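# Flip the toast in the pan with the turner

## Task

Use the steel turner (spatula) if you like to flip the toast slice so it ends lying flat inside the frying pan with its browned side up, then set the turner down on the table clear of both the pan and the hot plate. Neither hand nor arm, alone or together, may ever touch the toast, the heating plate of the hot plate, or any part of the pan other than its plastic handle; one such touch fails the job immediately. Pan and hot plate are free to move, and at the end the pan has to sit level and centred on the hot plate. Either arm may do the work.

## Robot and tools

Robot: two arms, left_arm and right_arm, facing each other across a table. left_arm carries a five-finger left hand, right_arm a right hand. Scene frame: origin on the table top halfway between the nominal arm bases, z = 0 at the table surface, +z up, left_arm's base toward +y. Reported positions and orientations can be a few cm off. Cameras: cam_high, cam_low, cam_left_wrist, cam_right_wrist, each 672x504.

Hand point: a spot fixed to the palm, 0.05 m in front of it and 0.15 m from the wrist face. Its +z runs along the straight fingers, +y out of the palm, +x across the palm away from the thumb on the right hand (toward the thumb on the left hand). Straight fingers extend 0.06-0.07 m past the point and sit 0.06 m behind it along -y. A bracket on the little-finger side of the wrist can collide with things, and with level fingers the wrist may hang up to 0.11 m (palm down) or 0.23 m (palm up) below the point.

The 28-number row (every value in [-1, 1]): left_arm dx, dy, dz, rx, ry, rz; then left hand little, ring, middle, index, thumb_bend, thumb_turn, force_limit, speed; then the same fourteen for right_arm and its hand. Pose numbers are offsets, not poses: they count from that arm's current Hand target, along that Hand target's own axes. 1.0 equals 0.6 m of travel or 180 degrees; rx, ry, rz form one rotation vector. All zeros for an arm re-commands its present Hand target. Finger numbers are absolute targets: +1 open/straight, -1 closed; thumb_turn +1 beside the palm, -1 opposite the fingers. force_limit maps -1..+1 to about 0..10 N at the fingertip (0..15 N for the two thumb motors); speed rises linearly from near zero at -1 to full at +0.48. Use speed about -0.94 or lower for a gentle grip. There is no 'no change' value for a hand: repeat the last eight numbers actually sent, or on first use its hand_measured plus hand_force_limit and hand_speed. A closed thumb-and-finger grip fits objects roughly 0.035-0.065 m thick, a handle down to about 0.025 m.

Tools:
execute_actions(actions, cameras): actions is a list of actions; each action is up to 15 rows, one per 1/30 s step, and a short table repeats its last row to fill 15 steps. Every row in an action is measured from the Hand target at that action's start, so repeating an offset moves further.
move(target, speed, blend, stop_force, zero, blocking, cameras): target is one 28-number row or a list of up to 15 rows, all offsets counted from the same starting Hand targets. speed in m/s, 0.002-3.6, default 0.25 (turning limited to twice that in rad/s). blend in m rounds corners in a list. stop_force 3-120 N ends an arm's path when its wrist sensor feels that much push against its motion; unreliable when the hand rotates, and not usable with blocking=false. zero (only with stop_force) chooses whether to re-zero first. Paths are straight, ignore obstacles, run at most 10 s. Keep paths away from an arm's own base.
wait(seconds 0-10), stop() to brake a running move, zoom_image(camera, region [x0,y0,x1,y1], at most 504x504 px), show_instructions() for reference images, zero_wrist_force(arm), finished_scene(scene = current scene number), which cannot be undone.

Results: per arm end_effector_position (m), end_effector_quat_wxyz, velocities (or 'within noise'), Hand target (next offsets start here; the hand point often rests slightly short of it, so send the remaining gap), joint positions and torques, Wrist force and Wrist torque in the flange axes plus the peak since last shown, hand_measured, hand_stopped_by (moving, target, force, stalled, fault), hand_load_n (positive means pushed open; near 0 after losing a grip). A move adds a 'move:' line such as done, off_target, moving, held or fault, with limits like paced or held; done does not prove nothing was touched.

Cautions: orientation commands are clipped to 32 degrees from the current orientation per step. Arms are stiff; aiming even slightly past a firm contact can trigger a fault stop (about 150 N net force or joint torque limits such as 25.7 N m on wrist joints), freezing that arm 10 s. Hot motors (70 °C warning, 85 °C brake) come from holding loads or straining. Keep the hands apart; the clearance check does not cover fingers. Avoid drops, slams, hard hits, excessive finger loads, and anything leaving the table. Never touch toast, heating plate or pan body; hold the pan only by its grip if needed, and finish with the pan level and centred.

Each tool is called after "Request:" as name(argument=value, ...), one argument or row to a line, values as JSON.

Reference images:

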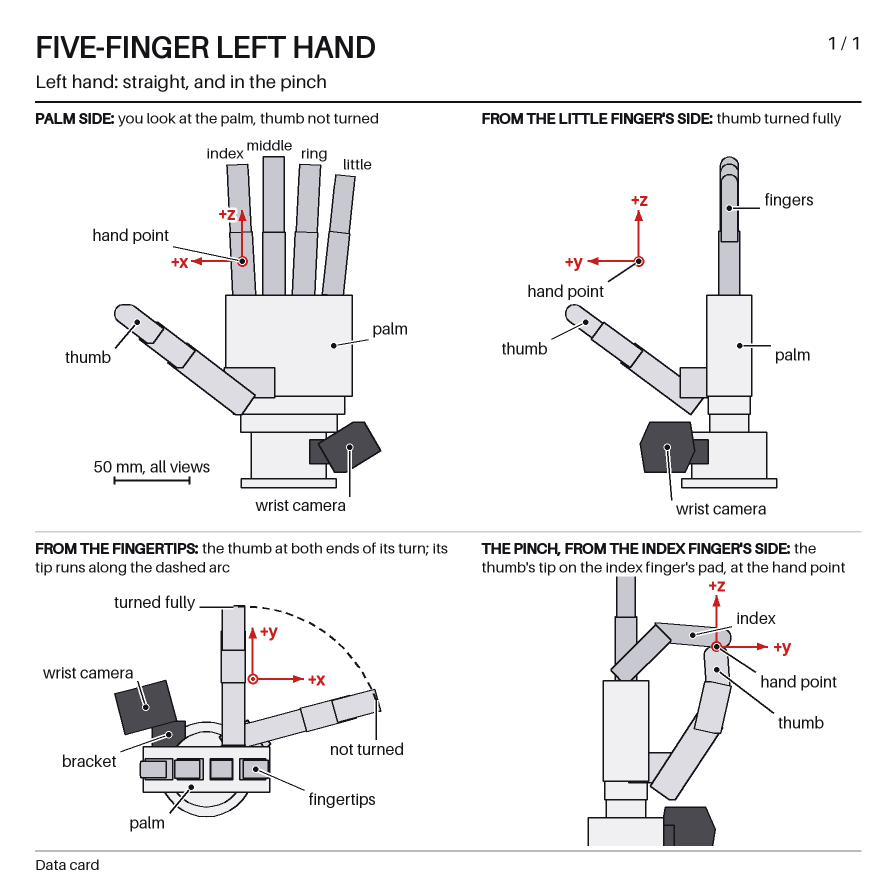

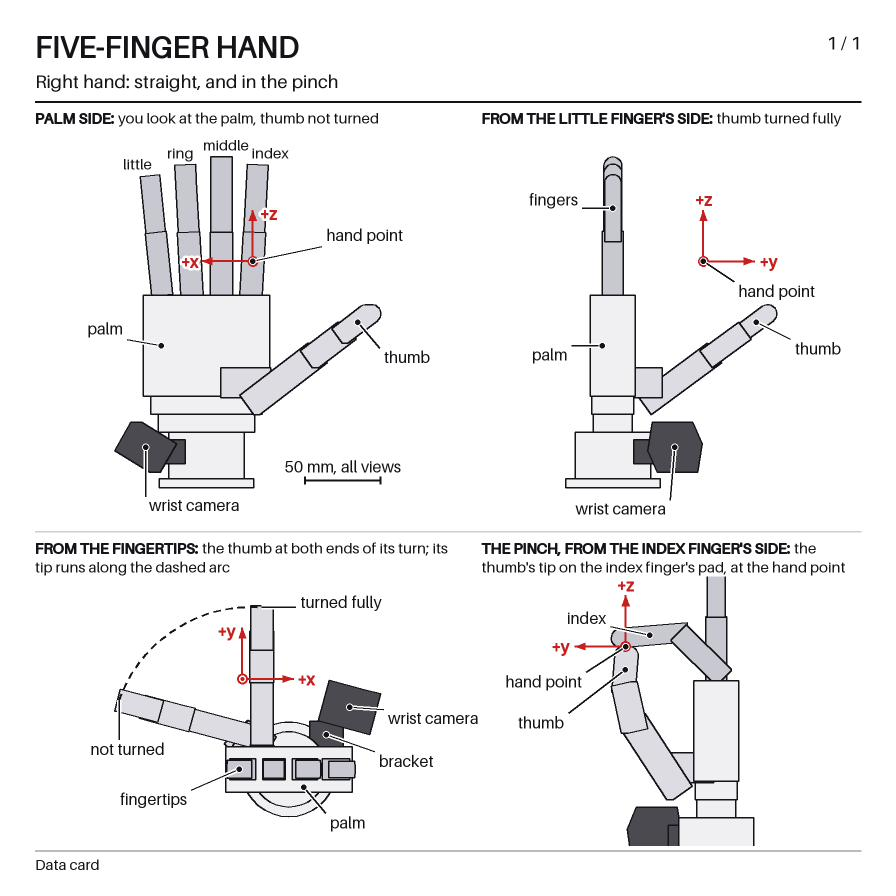

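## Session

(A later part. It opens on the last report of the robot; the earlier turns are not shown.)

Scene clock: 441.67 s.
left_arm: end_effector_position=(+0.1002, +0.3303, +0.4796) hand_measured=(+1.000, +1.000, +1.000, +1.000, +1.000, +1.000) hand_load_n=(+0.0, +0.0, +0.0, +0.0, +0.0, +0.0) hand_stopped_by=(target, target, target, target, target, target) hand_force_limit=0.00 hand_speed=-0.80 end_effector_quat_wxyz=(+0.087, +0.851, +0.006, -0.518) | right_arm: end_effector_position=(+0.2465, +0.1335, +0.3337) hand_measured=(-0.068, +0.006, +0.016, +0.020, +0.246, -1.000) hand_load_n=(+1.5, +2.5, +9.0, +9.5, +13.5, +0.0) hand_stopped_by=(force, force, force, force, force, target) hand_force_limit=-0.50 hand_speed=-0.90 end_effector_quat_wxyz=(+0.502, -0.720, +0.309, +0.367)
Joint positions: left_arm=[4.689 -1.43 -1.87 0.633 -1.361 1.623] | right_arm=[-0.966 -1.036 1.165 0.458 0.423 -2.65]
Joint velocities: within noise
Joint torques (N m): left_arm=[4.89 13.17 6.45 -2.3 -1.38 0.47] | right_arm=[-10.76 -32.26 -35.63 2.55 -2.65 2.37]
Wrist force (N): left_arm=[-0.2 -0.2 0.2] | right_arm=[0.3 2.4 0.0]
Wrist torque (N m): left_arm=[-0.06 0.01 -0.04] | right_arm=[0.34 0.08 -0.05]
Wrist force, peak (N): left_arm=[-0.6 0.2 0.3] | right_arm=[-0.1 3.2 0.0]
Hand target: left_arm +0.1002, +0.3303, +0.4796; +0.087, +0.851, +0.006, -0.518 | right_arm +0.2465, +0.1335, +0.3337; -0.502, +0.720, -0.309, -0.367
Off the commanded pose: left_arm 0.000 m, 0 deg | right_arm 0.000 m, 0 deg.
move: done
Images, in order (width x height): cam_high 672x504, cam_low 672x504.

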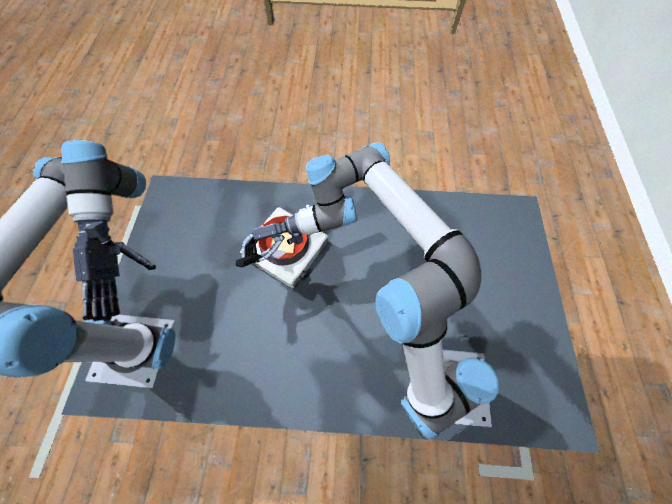

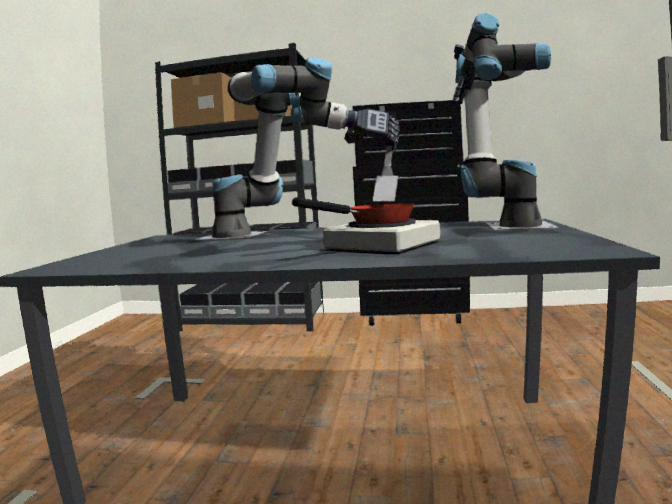

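Request:
move(
  target=[0,0,0,0,0,0,1,1,1,1,1,1,0,-0.8,0.0699,0.0413,0.0188,0,0,0,-0.4,-0.4,-0.5,-0.5,-0.05,-1,-0.5,-0.9],
  speed=0.06,
  stop_force=4,
  cameras=[],
)

Request:
move(
  target=[0,0,0,0,0,0,1,1,1,1,1,1,0,-0.8,0.021,0.0124,0.0056,0,0,0,-0.4,-0.4,-0.5,-0.5,-0.05,-1,-0.5,-0.9],
  speed=0.01,
  stop_force=3,
  cameras=["cam_high","cam_low"],
)

Request:
zoom_image(
  camera="cam_low",
  region=[330, 150, 430, 240],
)

Request:
zoom_image(
  camera="cam_high",
  region=[245, 200, 325, 280],
)

Scene clock: 451.60 s.
left_arm: end_effector_position=(+0.1002, +0.3303, +0.4796) hand_measured=(+1.000, +1.000, +1.000, +1.000, +1.000, +1.000) hand_load_n=(+0.0, +0.0, +0.0, +0.0, +0.0, +0.0) hand_stopped_by=(target, target, target, target, target, target) hand_force_limit=0.00 hand_speed=-0.80 end_effector_quat_wxyz=(+0.087, +0.851, +0.006, -0.518) | right_arm: end_effector_position=(+0.2466, +0.1334, +0.2837) hand_measured=(-0.068, +0.006, +0.016, +0.020, +0.246, -1.000) hand_load_n=(+3.0, +0.5, +7.0, +11.5, +14.0, +2.5) hand_stopped_by=(force, force, force, force, force, target) hand_force_limit=-0.50 hand_speed=-0.90 end_effector_quat_wxyz=(+0.502, -0.720, +0.309, +0.367)
Joint positions: left_arm=[4.689 -1.43 -1.87 0.633 -1.361 1.623] | right_arm=[-0.967 -1.012 1.258 0.341 0.423 -2.65]
Joint velocities: within noise
Joint torques (N m): left_arm=[3.7 13.76 7.99 -2.4 -1.35 0.52] | right_arm=[-11.35 -30.58 -6.27 -0.84 0.67 2.47]
Wrist force (N): left_arm=[0.0 0.0 0.1] | right_arm=[-1.7 1.5 -0.6]
Wrist torque (N m): left_arm=[-0.01 0.00 -0.03] | right_arm=[0.35 0.19 -0.27]
Wrist force, peak (N): left_arm=[-0.3 0.4 0.4] | right_arm=[0.4 2.8 0.0]
Hand target: left_arm +0.1002, +0.3303, +0.4796; +0.087, +0.851, +0.006, -0.518 | right_arm +0.2466, +0.1334, +0.2837; -0.502, +0.720, -0.309, -0.367
Off the commanded pose: left_arm 0.000 m, 0 deg | right_arm 0.000 m, 0 deg.
move: done
No camera images: "cameras" was empty.

Scene clock: 453.97 s.
left_arm: end_effector_position=(+0.1002, +0.3303, +0.4796) hand_measured=(+1.000, +1.000, +1.000, +1.000, +1.000, +1.000) hand_load_n=(+0.0, +0.0, +0.0, +0.0, +0.0, +0.0) hand_stopped_by=(target, target, target, target, target, target) hand_force_limit=0.00 hand_speed=-0.80 end_effector_quat_wxyz=(+0.087, +0.851, +0.006, -0.518) | right_arm: end_effector_position=(+0.2466, +0.1334, +0.2687) hand_measured=(-0.068, +0.006, +0.016, +0.020, +0.246, -1.000) hand_load_n=(+0.0, +1.0, +8.5, +10.0, +11.5, -0.5) hand_stopped_by=(force, force, force, force, force, target) hand_force_limit=-0.50 hand_speed=-0.90 end_effector_quat_wxyz=(+0.502, -0.720, +0.309, +0.367)
Joint positions: left_arm=[4.689 -1.43 -1.87 0.633 -1.361 1.623] | right_arm=[-0.967 -1.003 1.282 0.308 0.422 -2.651]
Joint velocities: within noise
Joint torques (N m): left_arm=[3.68 13.4 7.87 -2.4 -1.31 0.48] | right_arm=[-11 -30.92 -5.92 -0.81 -2.42 2.11]
Wrist force (N): left_arm=[-0.1 0.2 0.3] | right_arm=[-1.3 1.9 -0.7]
Wrist torque (N m): left_arm=[0.00 0.02 -0.04] | right_arm=[0.36 0.24 -0.20]
Wrist force, peak (N): left_arm=[-0.2 0.5 0.3] | right_arm=[-1.7 2.0 -0.6]
Hand target: left_arm +0.1002, +0.3303, +0.4796; +0.087, +0.851, +0.006, -0.518 | right_arm +0.2466, +0.1334, +0.2687; -0.502, +0.720, -0.309, -0.367
Off the commanded pose: left_arm 0.000 m, 0 deg | right_arm 0.000 m, 0 deg.
move: done
Images, in order (width x height): cam_high 672x504, cam_low 672x504.

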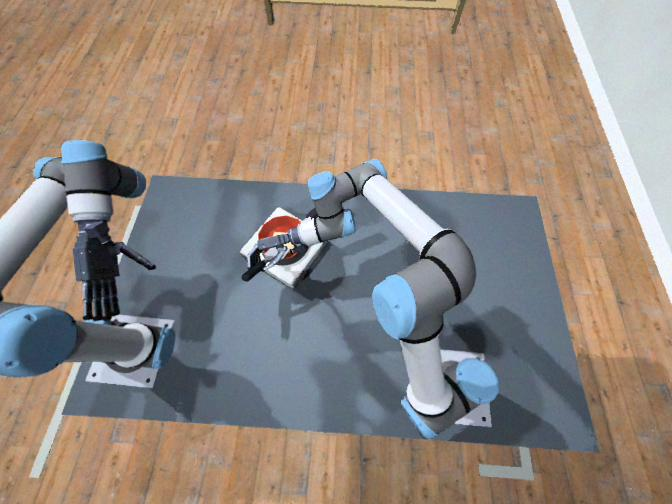

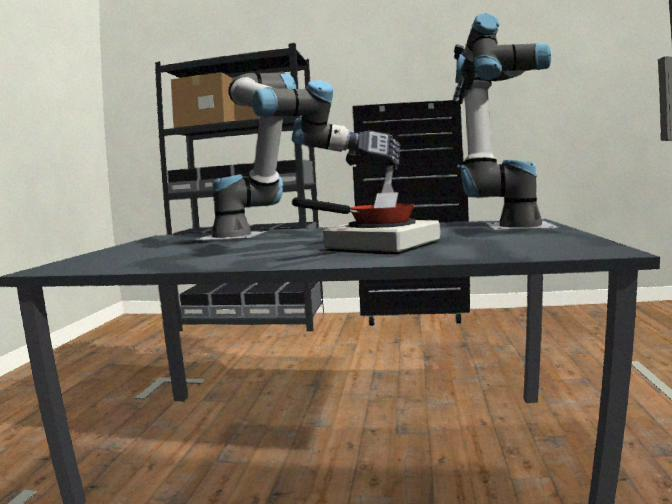

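Scaled by 5.040.

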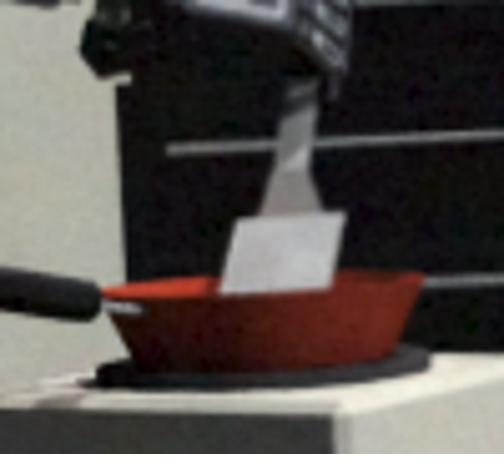

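Scaled by 6.300.

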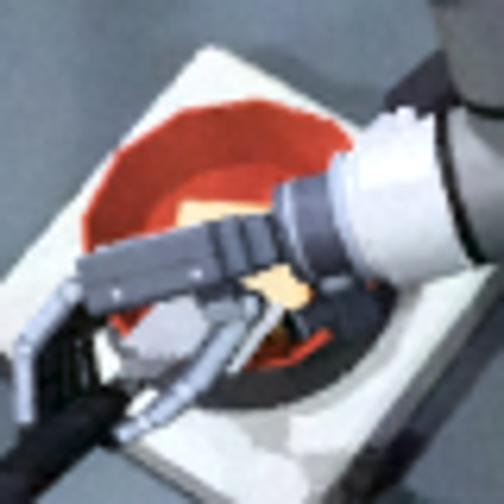

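Request:
move(
  target=[
    [0,0,0,0,0,0,1,1,1,1,1,1,0,-0.8,0.0227,0.0228,0.0107,0,0.02995,-0.0657,-0.4,-0.4,-0.5,-0.5,-0.05,-1,-0.5,-0.9],
    [0,0,0,0,0,0,1,1,1,1,1,1,0,-0.8,0.059,0.0548,0.025,0,0.0507,-0.1112,-0.4,-0.4,-0.5,-0.5,-0.05,-1,-0.5,-0.9],
    [0,0,0,0,0,0,1,1,1,1,1,1,0,-0.8,0.0913,0.06,0.0278,0,0.0622,-0.1365,-0.4,-0.4,-0.5,-0.5,-0.05,-1,-0.5,-0.9],
  ],
  speed=0.04,
  cameras=["cam_high","cam_low"],
)

Request:
zoom_image(
  camera="cam_low",
  region=[330, 170, 430, 240],
)

Request:
zoom_image(
  camera="cam_high",
  region=[245, 200, 325, 280],
)

Scene clock: 472.43 s.
left_arm: end_effector_position=(+0.1002, +0.3303, +0.4796) hand_measured=(+1.000, +1.000, +1.000, +1.000, +1.000, +1.000) hand_load_n=(+0.5, +0.0, +0.0, +0.0, +0.0, +0.0) hand_stopped_by=(target, target, target, target, target, target) hand_force_limit=0.00 hand_speed=-0.80 end_effector_quat_wxyz=(+0.087, +0.851, +0.006, -0.518) | right_arm: end_effector_position=(+0.2433, +0.1340, +0.2012) hand_measured=(-0.068, +0.006, +0.016, +0.020, +0.246, -1.000) hand_load_n=(+2.0, +1.0, +7.5, +9.0, +13.0, -0.5) hand_stopped_by=(force, force, force, force, force, target) hand_force_limit=-0.50 hand_speed=-0.90 end_effector_quat_wxyz=(+0.536, -0.801, +0.197, +0.180)
Joint positions: left_arm=[4.689 -1.43 -1.87 0.633 -1.361 1.623] | right_arm=[-0.906 -1.049 1.379 0.299 0.659 -3.099]
Joint velocities: within noise
Joint torques (N m): left_arm=[4.34 13.83 7.92 -2.13 -1.06 0.16] | right_arm=[9 -30.47 -7.35 -1.32 1.01 -3.33]
Wrist force (N): left_arm=[-0.2 0.1 0.4] | right_arm=[0.0 2.6 0.2]
Wrist torque (N m): left_arm=[-0.02 0.02 -0.04] | right_arm=[0.33 0.05 0.05]
Wrist force, peak (N): left_arm=[-0.5 0.2 0.5] | right_arm=[0.1 3.0 -0.1]
Hand target: left_arm +0.1002, +0.3303, +0.4796; +0.087, +0.851, +0.006, -0.518 | right_arm +0.2433, +0.1340, +0.2011; -0.536, +0.801, -0.196, -0.180
Off the commanded pose: left_arm 0.000 m, 0 deg | right_arm 0.000 m, 0 deg.
move: done
Images, in order (width x height): cam_high 672x504, cam_low 672x504.

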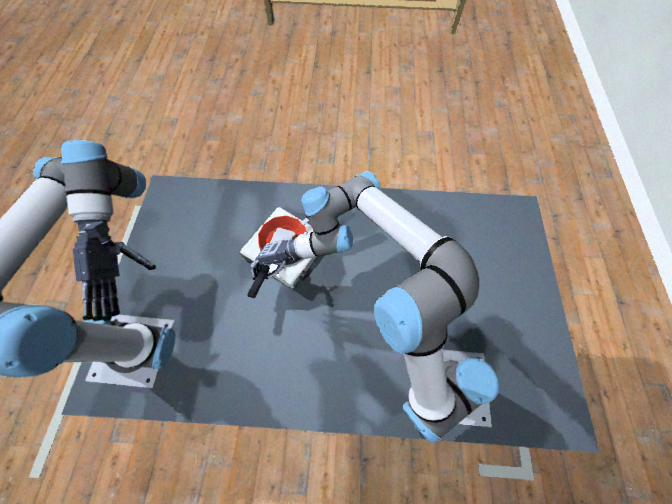

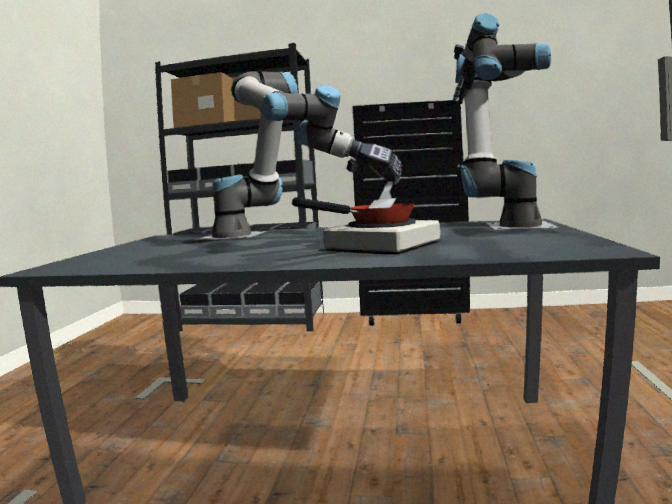

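Scaled by 5.040.

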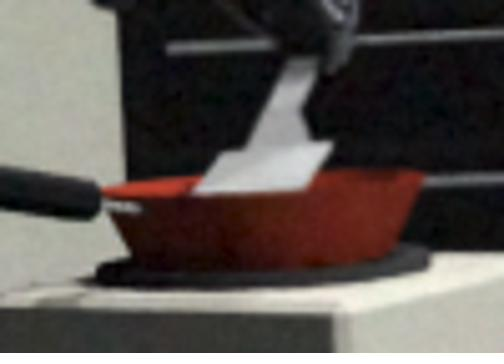

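Scaled by 6.300.

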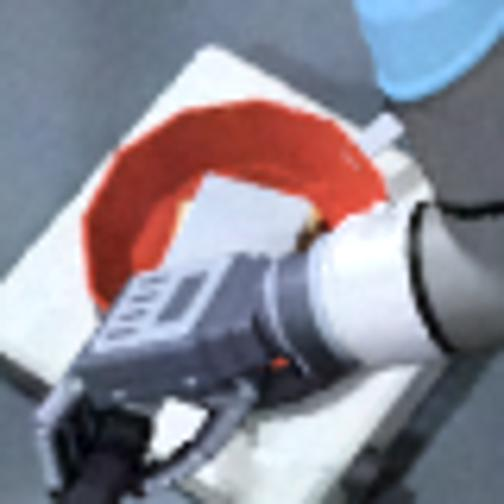

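Request:
move(
  target=[
    [0,0,0,0,0,0,1,1,1,1,1,1,0,-0.8,0.005,0.0079,0.0036,0,0,0,-0.4,-0.4,-0.5,-0.5,-0.05,-1,-0.5,-0.9],
    [0,0,0,0,0,0,1,1,1,1,1,1,0,-0.8,0.0479,-0.0176,-0.0003,0,0,0,-0.4,-0.4,-0.5,-0.5,-0.05,-1,-0.5,-0.9],
  ],
  speed=0.05,
  cameras=["cam_high"],
)

Request:
zoom_image(
  camera="cam_high",
  region=[245, 200, 325, 280],
)

Scene clock: 481.07 s.
left_arm: end_effector_position=(+0.1002, +0.3303, +0.4796) hand_measured=(+1.000, +1.000, +1.000, +1.000, +1.000, +1.000) hand_load_n=(+0.0, +0.0, +0.0, +0.0, +0.0, +0.0) hand_stopped_by=(target, target, target, target, target, target) hand_force_limit=0.00 hand_speed=-0.80 end_effector_quat_wxyz=(+0.087, +0.851, +0.006, -0.518) | right_arm: end_effector_position=(+0.2733, +0.1340, +0.1952) hand_measured=(-0.068, +0.006, +0.016, +0.020, +0.246, -1.000) hand_load_n=(+2.5, +1.0, +7.5, +9.0, +13.0, -0.5) hand_stopped_by=(force, force, force, force, force, target) hand_force_limit=-0.50 hand_speed=-0.90 end_effector_quat_wxyz=(+0.536, -0.801, +0.196, +0.180)
Joint positions: left_arm=[4.689 -1.43 -1.87 0.633 -1.361 1.623] | right_arm=[-0.939 -0.993 1.31 0.338 0.633 -3.131]
Joint velocities: within noise
Joint torques (N m): left_arm=[3.61 11.92 7.76 -2.24 -1.42 0.23] | right_arm=[-10.95 -33.21 -35.32 2.43 -2.5 -3.06]
Wrist force (N): left_arm=[0.1 0.4 0.3] | right_arm=[0.2 2.6 -0.1]
Wrist torque (N m): left_arm=[0.03 -0.03 -0.03] | right_arm=[0.34 0.03 0.09]
Wrist force, peak (N): left_arm=[-0.3 0.5 0.5] | right_arm=[-0.2 3.2 0.3]
Hand target: left_arm +0.1002, +0.3303, +0.4796; +0.087, +0.851, +0.006, -0.518 | right_arm +0.2733, +0.1340, +0.1952; -0.536, +0.801, -0.196, -0.180
Off the commanded pose: left_arm 0.000 m, 0 deg | right_arm 0.000 m, 0 deg.
move: done
Images, in order (width x height): cam_high 672x504.

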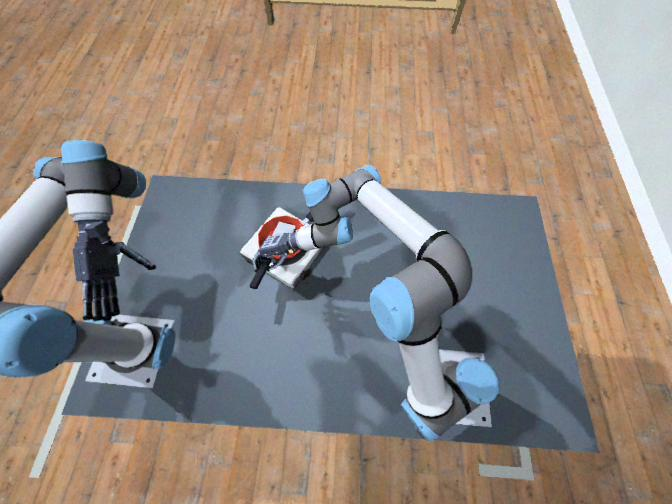

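Scaled by 6.300.

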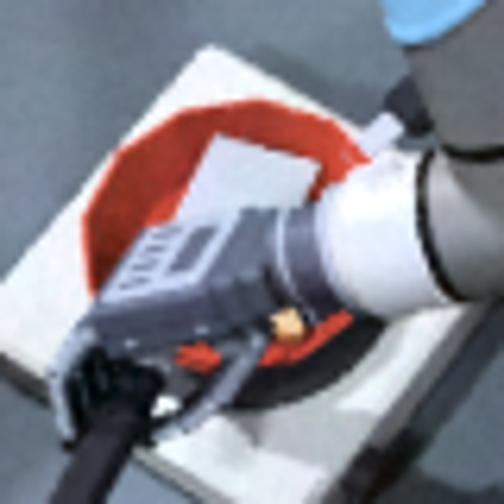

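Request:
move(
  target=[0,0,0,0,0,0,1,1,1,1,1,1,0,-0.8,-0.0584,0.0165,-0.0014,0,0,0,-0.4,-0.4,-0.5,-0.5,-0.05,-1,-0.5,-0.9],
  speed=0.08,
  cameras=["cam_high"],
)

Request:
move(
  target=[0,0,0,0,0,0,1,1,1,1,1,1,0,-0.8,0.0167,0.0263,0.012,0,0,0,-0.4,-0.4,-0.5,-0.5,-0.05,-1,-0.5,-0.9],
  speed=0.015,
  stop_force=3,
  cameras=["cam_high","cam_low"],
)

Request:
zoom_image(
  camera="cam_high",
  region=[245, 200, 325, 280],
)

Scene clock: 487.17 s.
left_arm: end_effector_position=(+0.1002, +0.3303, +0.4796) hand_measured=(+1.000, +1.000, +1.000, +1.000, +1.000, +1.000) hand_load_n=(+0.0, +0.0, +0.0, +0.0, +0.0, +0.0) hand_stopped_by=(target, target, target, target, target, target) hand_force_limit=0.00 hand_speed=-0.80 end_effector_quat_wxyz=(+0.087, +0.851, +0.006, -0.518) | right_arm: end_effector_position=(+0.2384, +0.1341, +0.2051) hand_measured=(-0.068, +0.006, +0.016, +0.020, +0.246, -1.000) hand_load_n=(+2.0, +1.0, +7.5, +9.0, +13.0, +0.0) hand_stopped_by=(force, force, force, force, force, target) hand_force_limit=-0.50 hand_speed=-0.90 end_effector_quat_wxyz=(+0.536, -0.801, +0.196, +0.180)
Joint positions: left_arm=[4.689 -1.43 -1.87 0.633 -1.361 1.623] | right_arm=[-0.9 -1.06 1.385 0.3 0.664 -3.093]
Joint velocities: within noise
Joint torques (N m): left_arm=[3.85 12.74 7.06 -2.25 -1.15 0.3] | right_arm=[7.78 -55.86 -8.97 -1.29 1.34 2.32]
Wrist force (N): left_arm=[-0.3 0.1 0.1] | right_arm=[-0.2 2.9 0.1]
Wrist torque (N m): left_arm=[-0.01 0.02 -0.05] | right_arm=[0.37 0.08 0.05]
Wrist force, peak (N): left_arm=[-0.3 -0.2 0.7] | right_arm=[-0.5 3.1 -0.1]
Hand target: left_arm +0.1002, +0.3303, +0.4796; +0.087, +0.851, +0.006, -0.518 | right_arm +0.2383, +0.1341, +0.2052; -0.536, +0.801, -0.196, -0.180
Off the commanded pose: left_arm 0.000 m, 0 deg | right_arm 0.000 m, 0 deg.
move: done
Images, in order (width x height): cam_high 672x504.

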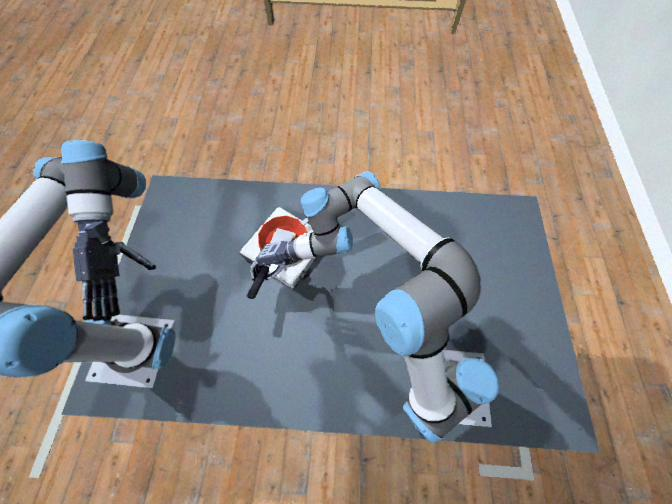

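Scene clock: 489.40 s.
left_arm: end_effector_position=(+0.1002, +0.3303, +0.4796) hand_measured=(+1.000, +1.000, +1.000, +1.000, +1.000, +1.000) hand_load_n=(+0.5, +0.0, +0.0, +0.0, +0.0, +0.0) hand_stopped_by=(target, target, target, target, target, target) hand_force_limit=0.00 hand_speed=-0.80 end_effector_quat_wxyz=(+0.087, +0.851, +0.006, -0.518) | right_arm: end_effector_position=(+0.2383, +0.1340, +0.1851) hand_measured=(-0.068, +0.006, +0.016, +0.020, +0.246, -1.000) hand_load_n=(+2.0, +1.0, +7.5, +9.0, +13.0, +0.0) hand_stopped_by=(force, force, force, force, force, target) hand_force_limit=-0.50 hand_speed=-0.90 end_effector_quat_wxyz=(+0.536, -0.801, +0.196, +0.180)
Joint positions: left_arm=[4.689 -1.43 -1.87 0.633 -1.361 1.623] | right_arm=[-0.9 -1.044 1.414 0.255 0.664 -3.093]
Joint velocities: within noise
Joint torques (N m): left_arm=[3.2 13.07 6.31 -2.2 -1.24 0.19] | right_arm=[-7.38 -30.22 -6.81 -1.24 -1.98 -1.06]
Wrist force (N): left_arm=[-0.2 0.2 0.3] | right_arm=[0.1 2.6 0.0]
Wrist torque (N m): left_arm=[0.00 0.02 -0.05] | right_arm=[0.34 0.04 0.06]
Wrist force, peak (N): left_arm=[-0.5 0.1 0.5] | right_arm=[-0.3 2.9 0.1]
Hand target: left_arm +0.1002, +0.3303, +0.4796; +0.087, +0.851, +0.006, -0.518 | right_arm +0.2383, +0.1340, +0.1851; -0.536, +0.801, -0.196, -0.180
Off the commanded pose: left_arm 0.000 m, 0 deg | right_arm 0.000 m, 0 deg.
move: done
Images, in order (width x height): cam_high 672x504, cam_low 672x504.

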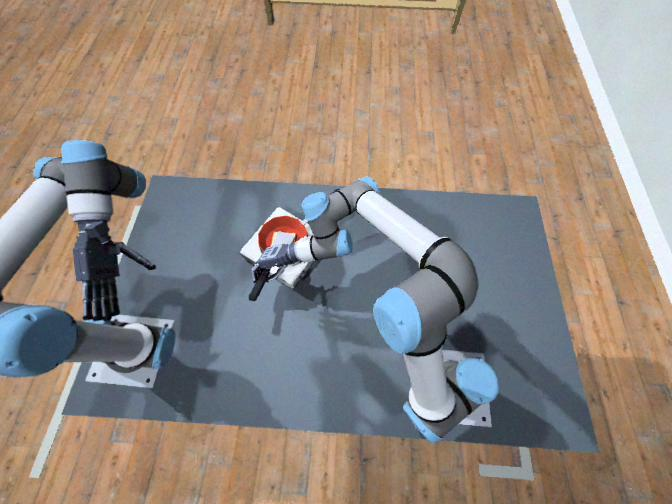

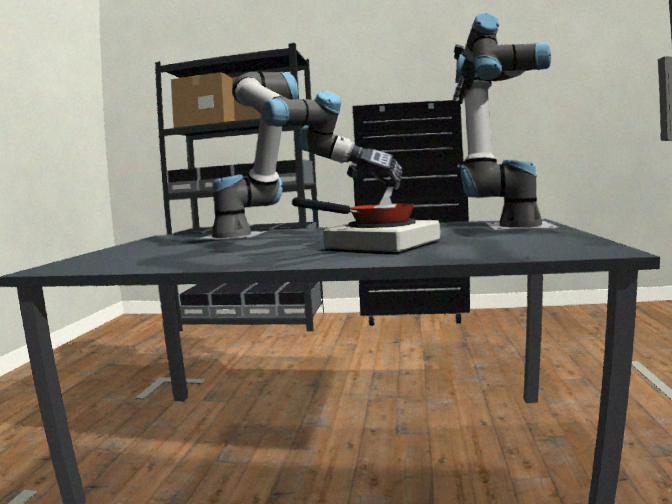

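Scaled by 6.300.

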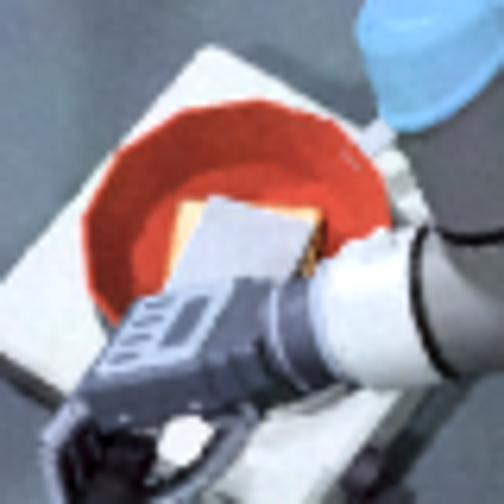

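Request:
move(
  target=[0,0,0,0,0,0,1,1,1,1,1,1,0,-0.8,0.0167,0.0263,0.012,0,0,0,-0.4,-0.4,-0.5,-0.5,-0.05,-1,-0.5,-0.9],
  speed=0.012,
  stop_force=3,
  cameras=["cam_high","cam_low"],
)

Request:
zoom_image(
  camera="cam_high",
  region=[245, 200, 325, 280],
)

Request:
zoom_image(
  camera="cam_low",
  region=[330, 170, 430, 240],
)

Scene clock: 496.07 s.
left_arm: end_effector_position=(+0.1002, +0.3303, +0.4796) hand_measured=(+1.000, +1.000, +1.000, +1.000, +1.000, +1.000) hand_load_n=(+0.0, +0.0, +0.0, +0.0, +0.0, +0.0) hand_stopped_by=(target, target, target, target, target, target) hand_force_limit=0.00 hand_speed=-0.80 end_effector_quat_wxyz=(+0.087, +0.851, +0.006, -0.518) | right_arm: end_effector_position=(+0.2383, +0.1340, +0.1651) hand_measured=(-0.068, +0.006, +0.016, +0.020, +0.246, -1.000) hand_load_n=(+0.0, +1.0, +9.0, +8.5, +10.5, -1.0) hand_stopped_by=(force, force, force, force, force, target) hand_force_limit=-0.50 hand_speed=-0.90 end_effector_quat_wxyz=(+0.536, -0.801, +0.196, +0.180)
Joint positions: left_arm=[4.689 -1.43 -1.87 0.633 -1.361 1.623] | right_arm=[-0.9 -1.026 1.44 0.211 0.664 -3.093]
Joint velocities: within noise
Joint torques (N m): left_arm=[3.73 12.24 8.01 -1.84 -1.18 0.08] | right_arm=[-10.3 -29.3 -5.84 -0.99 -2.38 -0.04]
Wrist force (N): left_arm=[-0.2 0.2 0.2] | right_arm=[-0.7 1.5 -0.5]
Wrist torque (N m): left_arm=[0.01 0.03 -0.05] | right_arm=[0.28 0.18 -0.19]
Wrist force, peak (N): left_arm=[-0.5 0.4 0.1] | right_arm=[0.2 2.9 0.3]
Hand target: left_arm +0.1002, +0.3303, +0.4796; +0.087, +0.851, +0.006, -0.518 | right_arm +0.2383, +0.1340, +0.1651; -0.536, +0.801, -0.196, -0.180
Off the commanded pose: left_arm 0.000 m, 0 deg | right_arm 0.000 m, 0 deg.
move: done
Images, in order (width x height): cam_high 672x504, cam_low 672x504.

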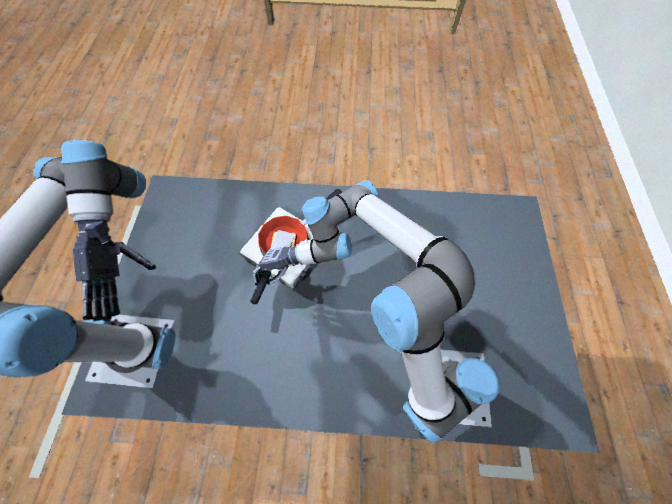

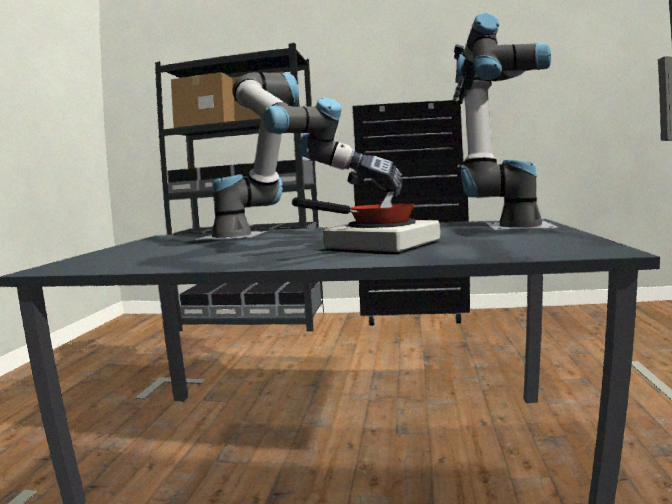

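Scaled by 6.300.

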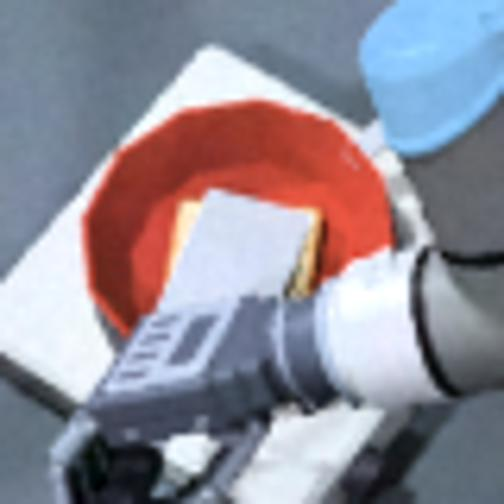

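Scaled by 5.040.

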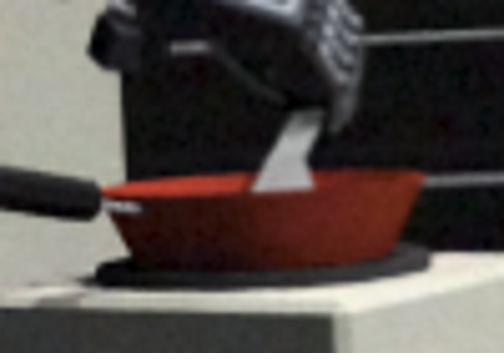

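Request:
move(
  target=[0,0,0,0,0,0,1,1,1,1,1,1,0,-0.8,0.0448,-0.0222,-0.0024,0,0,0,-0.4,-0.4,-0.5,-0.5,-0.05,-1,-0.5,-0.9],
  speed=0.04,
  cameras=["cam_high"],
)

Request:
zoom_image(
  camera="cam_high",
  region=[245, 200, 325, 280],
)

Scene clock: 502.23 s.
left_arm: end_effector_position=(+0.1002, +0.3303, +0.4796) hand_measured=(+1.000, +1.000, +1.000, +1.000, +1.000, +1.000) hand_load_n=(+0.0, +0.0, +0.0, +0.0, +0.0, +0.0) hand_stopped_by=(target, target, target, target, target, target) hand_force_limit=0.00 hand_speed=-0.80 end_effector_quat_wxyz=(+0.087, +0.851, +0.006, -0.518) | right_arm: end_effector_position=(+0.2682, +0.1340, +0.1627) hand_measured=(-0.068, +0.006, +0.016, +0.020, +0.246, -1.000) hand_load_n=(+0.0, +1.0, +9.0, +8.0, +11.0, -1.0) hand_stopped_by=(force, force, force, force, force, target) hand_force_limit=-0.50 hand_speed=-0.90 end_effector_quat_wxyz=(+0.536, -0.801, +0.196, +0.180)
Joint positions: left_arm=[4.689 -1.43 -1.87 0.633 -1.361 1.623] | right_arm=[-0.934 -0.975 1.367 0.258 0.637 -3.126]
Joint velocities: within noise
Joint torques (N m): left_arm=[3.31 12.32 6.75 -2.02 -0.93 -0.04] | right_arm=[-12.04 -32.23 -35.36 2.04 -2.17 -3.18]
Wrist force (N): left_arm=[-0.1 0.0 0.3] | right_arm=[-2.0 2.4 -0.3]
Wrist torque (N m): left_arm=[-0.03 0.01 -0.03] | right_arm=[0.35 0.14 -0.11]
Wrist force, peak (N): left_arm=[-0.5 0.2 0.6] | right_arm=[-2.0 2.5 -0.3]
Hand target: left_arm +0.1002, +0.3303, +0.4796; +0.087, +0.851, +0.006, -0.518 | right_arm +0.2683, +0.1340, +0.1627; -0.536, +0.801, -0.196, -0.180
Off the commanded pose: left_arm 0.000 m, 0 deg | right_arm 0.000 m, 0 deg.
move: done
Images, in order (width x height): cam_high 672x504.

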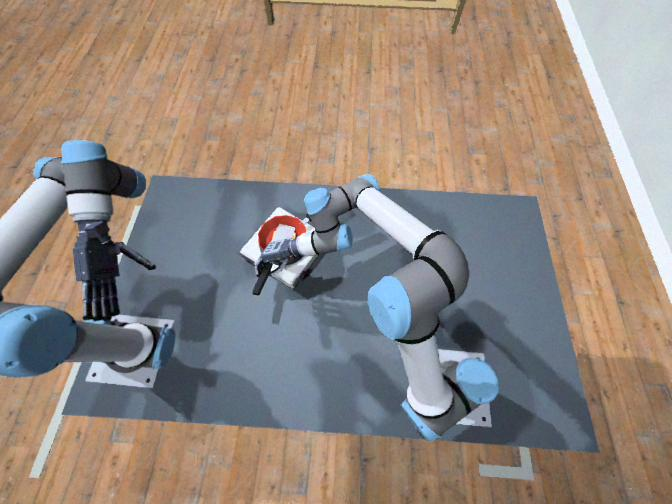

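Scaled by 6.300.

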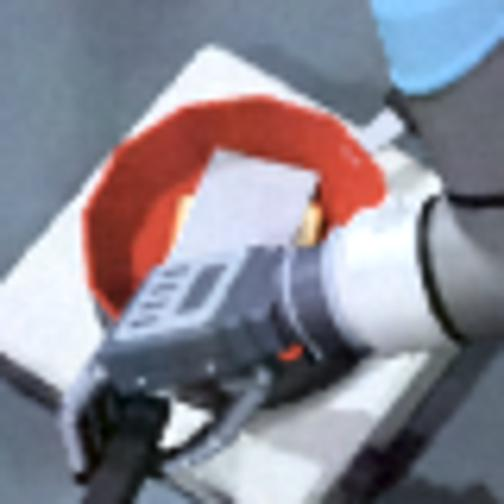

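Request:
move(
  target=[0,0,0,0,0,0,1,1,1,1,1,1,0,-0.8,-0.1,-0.22,-0.0479,0,0,0,-0.4,-0.4,-0.5,-0.5,-0.05,-1,-0.5,-0.9],
  speed=0.1,
  cameras=["cam_high","cam_low"],
)

Request:
zoom_image(
  camera="cam_high",
  region=[245, 200, 325, 280],
)

Request:
zoom_image(
  camera="cam_low",
  region=[330, 150, 430, 240],
)

Scene clock: 507.00 s.
left_arm: end_effector_position=(+0.1002, +0.3303, +0.4796) hand_measured=(+1.000, +1.000, +1.000, +1.000, +1.000, +1.000) hand_load_n=(+0.0, +0.0, +0.0, +0.0, +0.0, +0.0) hand_stopped_by=(target, target, target, target, target, target) hand_force_limit=0.00 hand_speed=-0.80 end_effector_quat_wxyz=(+0.087, +0.851, +0.006, -0.518) | right_arm: end_effector_position=(+0.2861, +0.1606, +0.3070) hand_measured=(-0.068, +0.006, +0.016, +0.020, +0.246, -1.000) hand_load_n=(+1.0, +1.0, +8.0, +7.5, +12.5, +0.0) hand_stopped_by=(force, force, force, force, force, target) hand_force_limit=-0.50 hand_speed=-0.90 end_effector_quat_wxyz=(+0.536, -0.801, +0.196, +0.180)
Joint positions: left_arm=[4.689 -1.43 -1.87 0.633 -1.361 1.623] | right_arm=[-0.914 -0.97 0.979 0.626 0.653 -3.106]
Joint velocities: within noise
Joint torques (N m): left_arm=[3.27 13.31 7.26 -1.8 -1.1 0.02] | right_arm=[8.84 -34.4 -36.58 2.39 1.23 -2.86]
Wrist force (N): left_arm=[-0.1 0.2 -0.1] | right_arm=[0.1 2.3 0.1]
Wrist torque (N m): left_arm=[0.02 0.00 -0.04] | right_arm=[0.30 0.03 0.05]
Wrist force, peak (N): left_arm=[-0.3 0.4 0.6] | right_arm=[-2.2 2.3 -0.4]
Hand target: left_arm +0.1002, +0.3303, +0.4796; +0.087, +0.851, +0.006, -0.518 | right_arm +0.2861, +0.1606, +0.3070; -0.536, +0.801, -0.196, -0.180
Off the commanded pose: left_arm 0.000 m, 0 deg | right_arm 0.000 m, 0 deg.
move: done
Images, in order (width x height): cam_high 672x504, cam_low 672x504.

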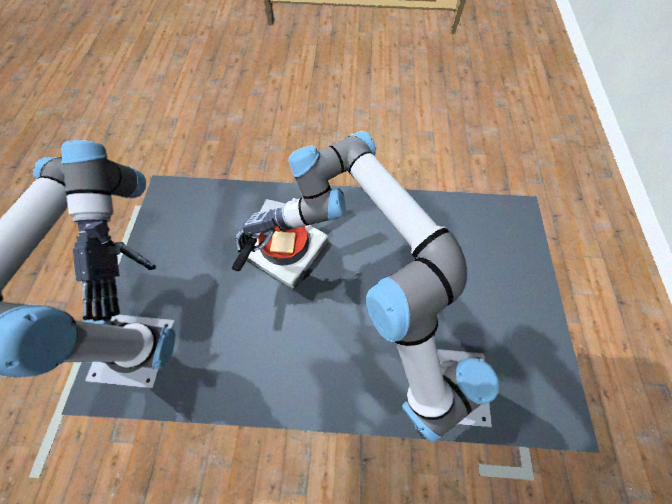

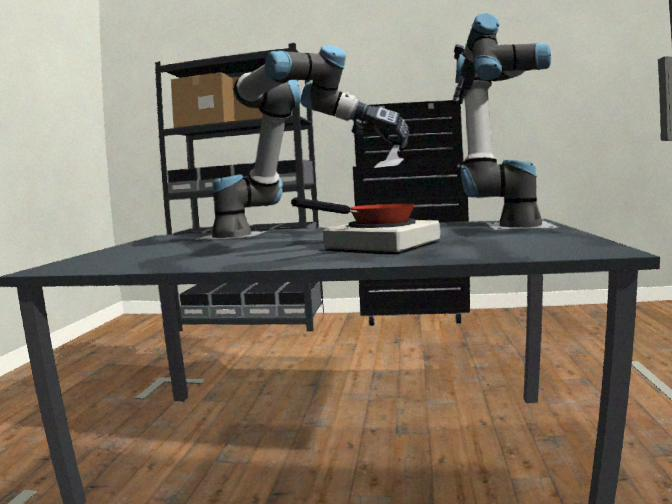

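Scaled by 6.300.

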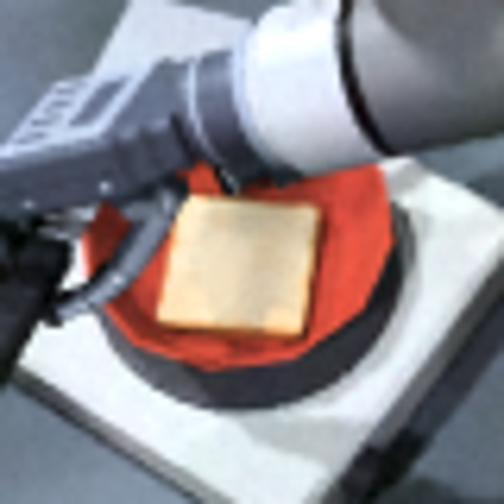

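Scaled by 5.040.

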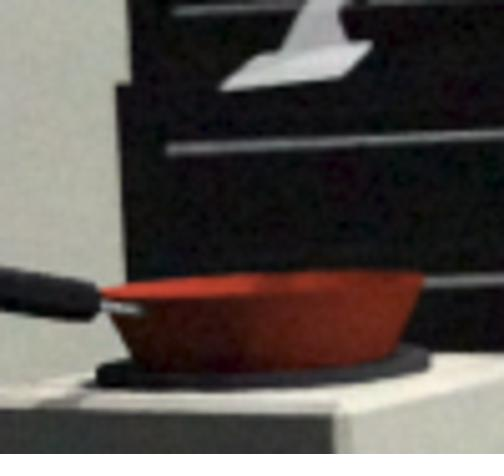

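Request:
move(
  target=[
    [0,0,0,0,0,0,1,1,1,1,1,1,0,-0.8,-0.0585,0.2091,-0.3775,0.0115,0.0747,-0.088,-0.4,-0.4,-0.5,-0.5,-0.05,-1,-0.5,-0.9],
    [0,0,0,0,0,0,1,1,1,1,1,1,0,-0.8,0.1307,0.5073,-0.2417,0.0115,0.0747,-0.088,-0.4,-0.4,-0.5,-0.5,-0.05,-1,-0.5,-0.9],
  ],
  speed=0.2,
  blend=0.05,
  cameras=["cam_high","cam_low"],
)

Request:
zoom_image(
  camera="cam_low",
  region=[260, 180, 360, 250],
)

Request:
zoom_image(
  camera="cam_high",
  region=[300, 230, 400, 340],
)

Scene clock: 527.03 s.
left_arm: end_effector_position=(+0.1002, +0.3303, +0.4796) hand_measured=(+1.000, +1.000, +1.000, +1.000, +1.000, +1.000) hand_load_n=(+0.0, +0.0, +0.0, +0.0, +0.0, +0.0) hand_stopped_by=(target, target, target, target, target, target) hand_force_limit=0.00 hand_speed=-0.80 end_effector_quat_wxyz=(+0.087, +0.851, +0.006, -0.518) | right_arm: end_effector_position=(+0.2101, -0.0897, +0.0803) hand_measured=(-0.068, +0.006, +0.016, +0.020, +0.246, -1.000) hand_load_n=(+1.5, +1.0, +8.0, +8.0, +12.5, +0.0) hand_stopped_by=(force, force, force, force, force, target) hand_force_limit=-0.50 hand_speed=-0.90 end_effector_quat_wxyz=(+0.543, -0.826, +0.149, +0.007)
Joint positions: left_arm=[4.689 -1.43 -1.87 0.633 -1.361 1.623] | right_arm=[-1.285 -1.381 2.178 0.024 0.594 -3.678]
Joint velocities: within noise
Joint torques (N m): left_arm=[2.41 12.45 6.89 -1.71 -0.86 -0.06] | right_arm=[9.29 -9.5 -0.52 -0.69 0.96 2.26]
Wrist force (N): left_arm=[-0.2 0.3 0.3] | right_arm=[-0.3 2.5 0.4]
Wrist torque (N m): left_arm=[0.02 0.03 -0.05] | right_arm=[0.28 0.04 0.10]
Wrist force, peak (N): left_arm=[-0.4 0.1 0.7] | right_arm=[-0.1 3.6 0.4]
Hand target: left_arm +0.1002, +0.3303, +0.4796; +0.087, +0.851, +0.006, -0.518 | right_arm +0.2101, -0.0897, +0.0803; -0.543, +0.826, -0.149, -0.006
Off the commanded pose: left_arm 0.000 m, 0 deg | right_arm 0.000 m, 0 deg.
move: done
Images, in order (width x height): cam_high 672x504, cam_low 672x504.

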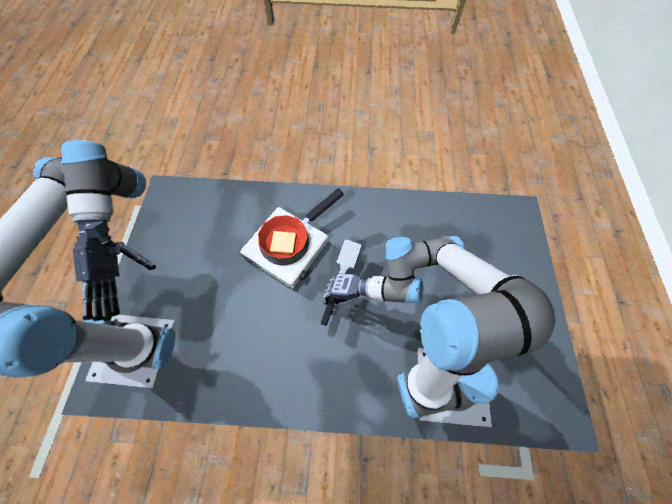

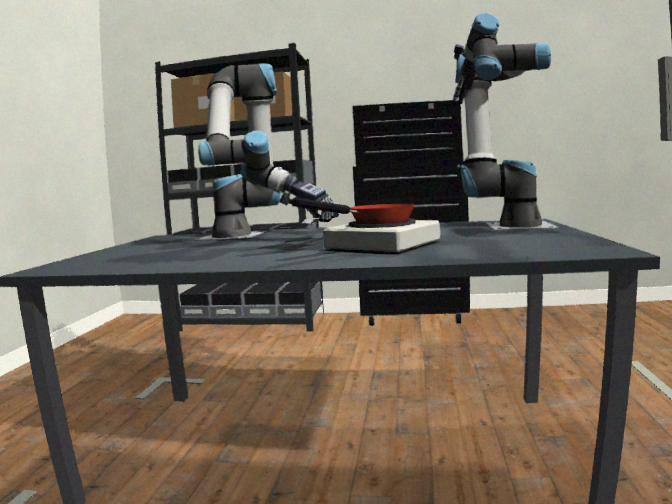

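Scaled by 5.040.

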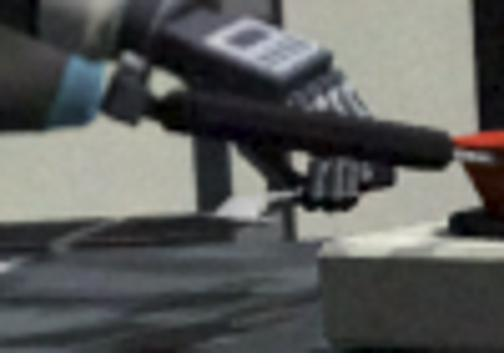

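Scaled by 4.582.

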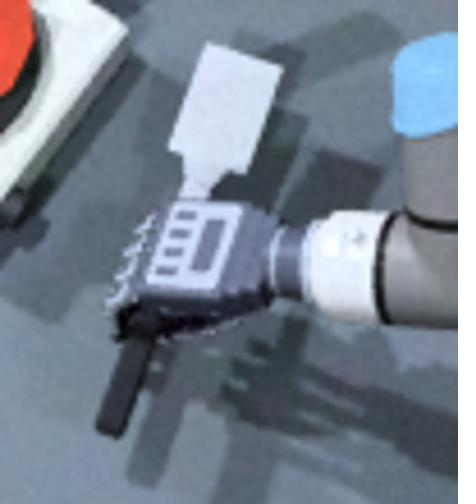

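Request:
move(
  target=[0,0,0,0,0,0,1,1,1,1,1,1,0,-0.8,0.0174,0.0896,0.0408,0,0,0,-0.4,-0.4,-0.5,-0.5,-0.05,-1,-0.5,-0.9],
  speed=0.03,
  stop_force=3,
  cameras=["cam_right_wrist","cam_low"],
)

Request:
zoom_image(
  camera="cam_low",
  region=[260, 190, 340, 250],
)

Scene clock: 533.07 s.
left_arm: end_effector_position=(+0.1002, +0.3303, +0.4796) hand_measured=(+1.000, +1.000, +1.000, +1.000, +1.000, +1.000) hand_load_n=(+0.0, +0.0, +0.0, +0.5, +0.0, +0.0) hand_stopped_by=(target, target, target, target, target, target) hand_force_limit=0.00 hand_speed=-0.80 end_effector_quat_wxyz=(+0.087, +0.851, +0.006, -0.518) | right_arm: end_effector_position=(+0.2101, -0.0899, +0.0232) hand_measured=(-0.068, +0.006, +0.016, +0.020, +0.246, -1.000) hand_load_n=(+1.0, +1.0, +8.0, +8.0, +12.5, +0.0) hand_stopped_by=(force, force, force, force, force, target) hand_force_limit=-0.50 hand_speed=-0.90 end_effector_quat_wxyz=(+0.543, -0.826, +0.149, +0.007)
Joint positions: left_arm=[4.689 -1.43 -1.87 0.633 -1.361 1.623] | right_arm=[-1.285 -1.252 2.224 -0.151 0.593 -3.679]
Joint velocities: within noise
Joint torques (N m): left_arm=[2.6 11.42 7.24 -1.78 -1.19 -0.21] | right_arm=[-3.51 -36.8 -24.36 2.62 0.48 -2.36]
Wrist force (N): left_arm=[-0.3 -0.1 0.2] | right_arm=[-0.9 -1.1 -1.2]
Wrist torque (N m): left_arm=[-0.04 0.04 -0.04] | right_arm=[0.36 0.10 -0.02]
Wrist force, peak (N): left_arm=[-0.5 0.2 0.4] | right_arm=[-2.9 -16.0 -9.7]
Hand target: left_arm +0.1002, +0.3303, +0.4796; +0.087, +0.851, +0.006, -0.518 | right_arm +0.2101, -0.0899, +0.0232; -0.543, +0.826, -0.149, -0.007 (not the last commanded pose)
Off the commanded pose: left_arm 0.000 m, 0 deg | right_arm 0.003 m, 0 deg.
move: contact (right_arm)
Images, in order (width x height): cam_low 672x504, cam_right_wrist 672x504.

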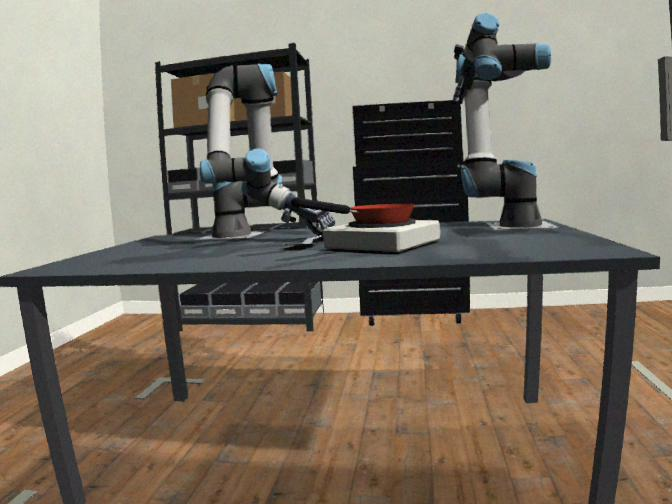

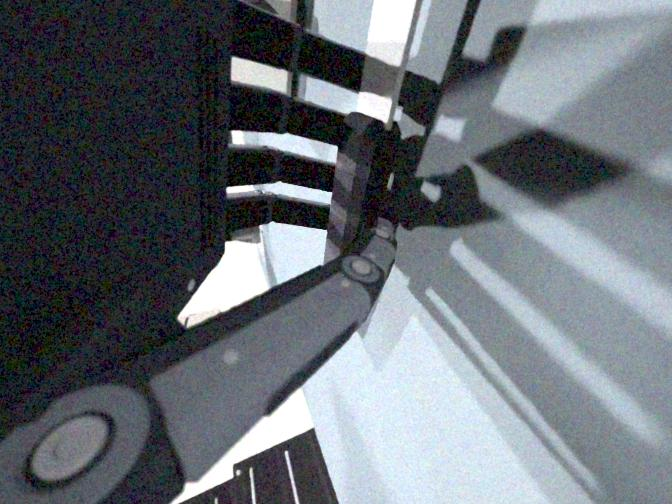

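Scaled by 6.300.

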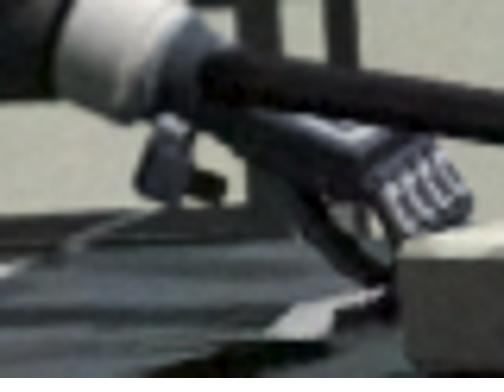

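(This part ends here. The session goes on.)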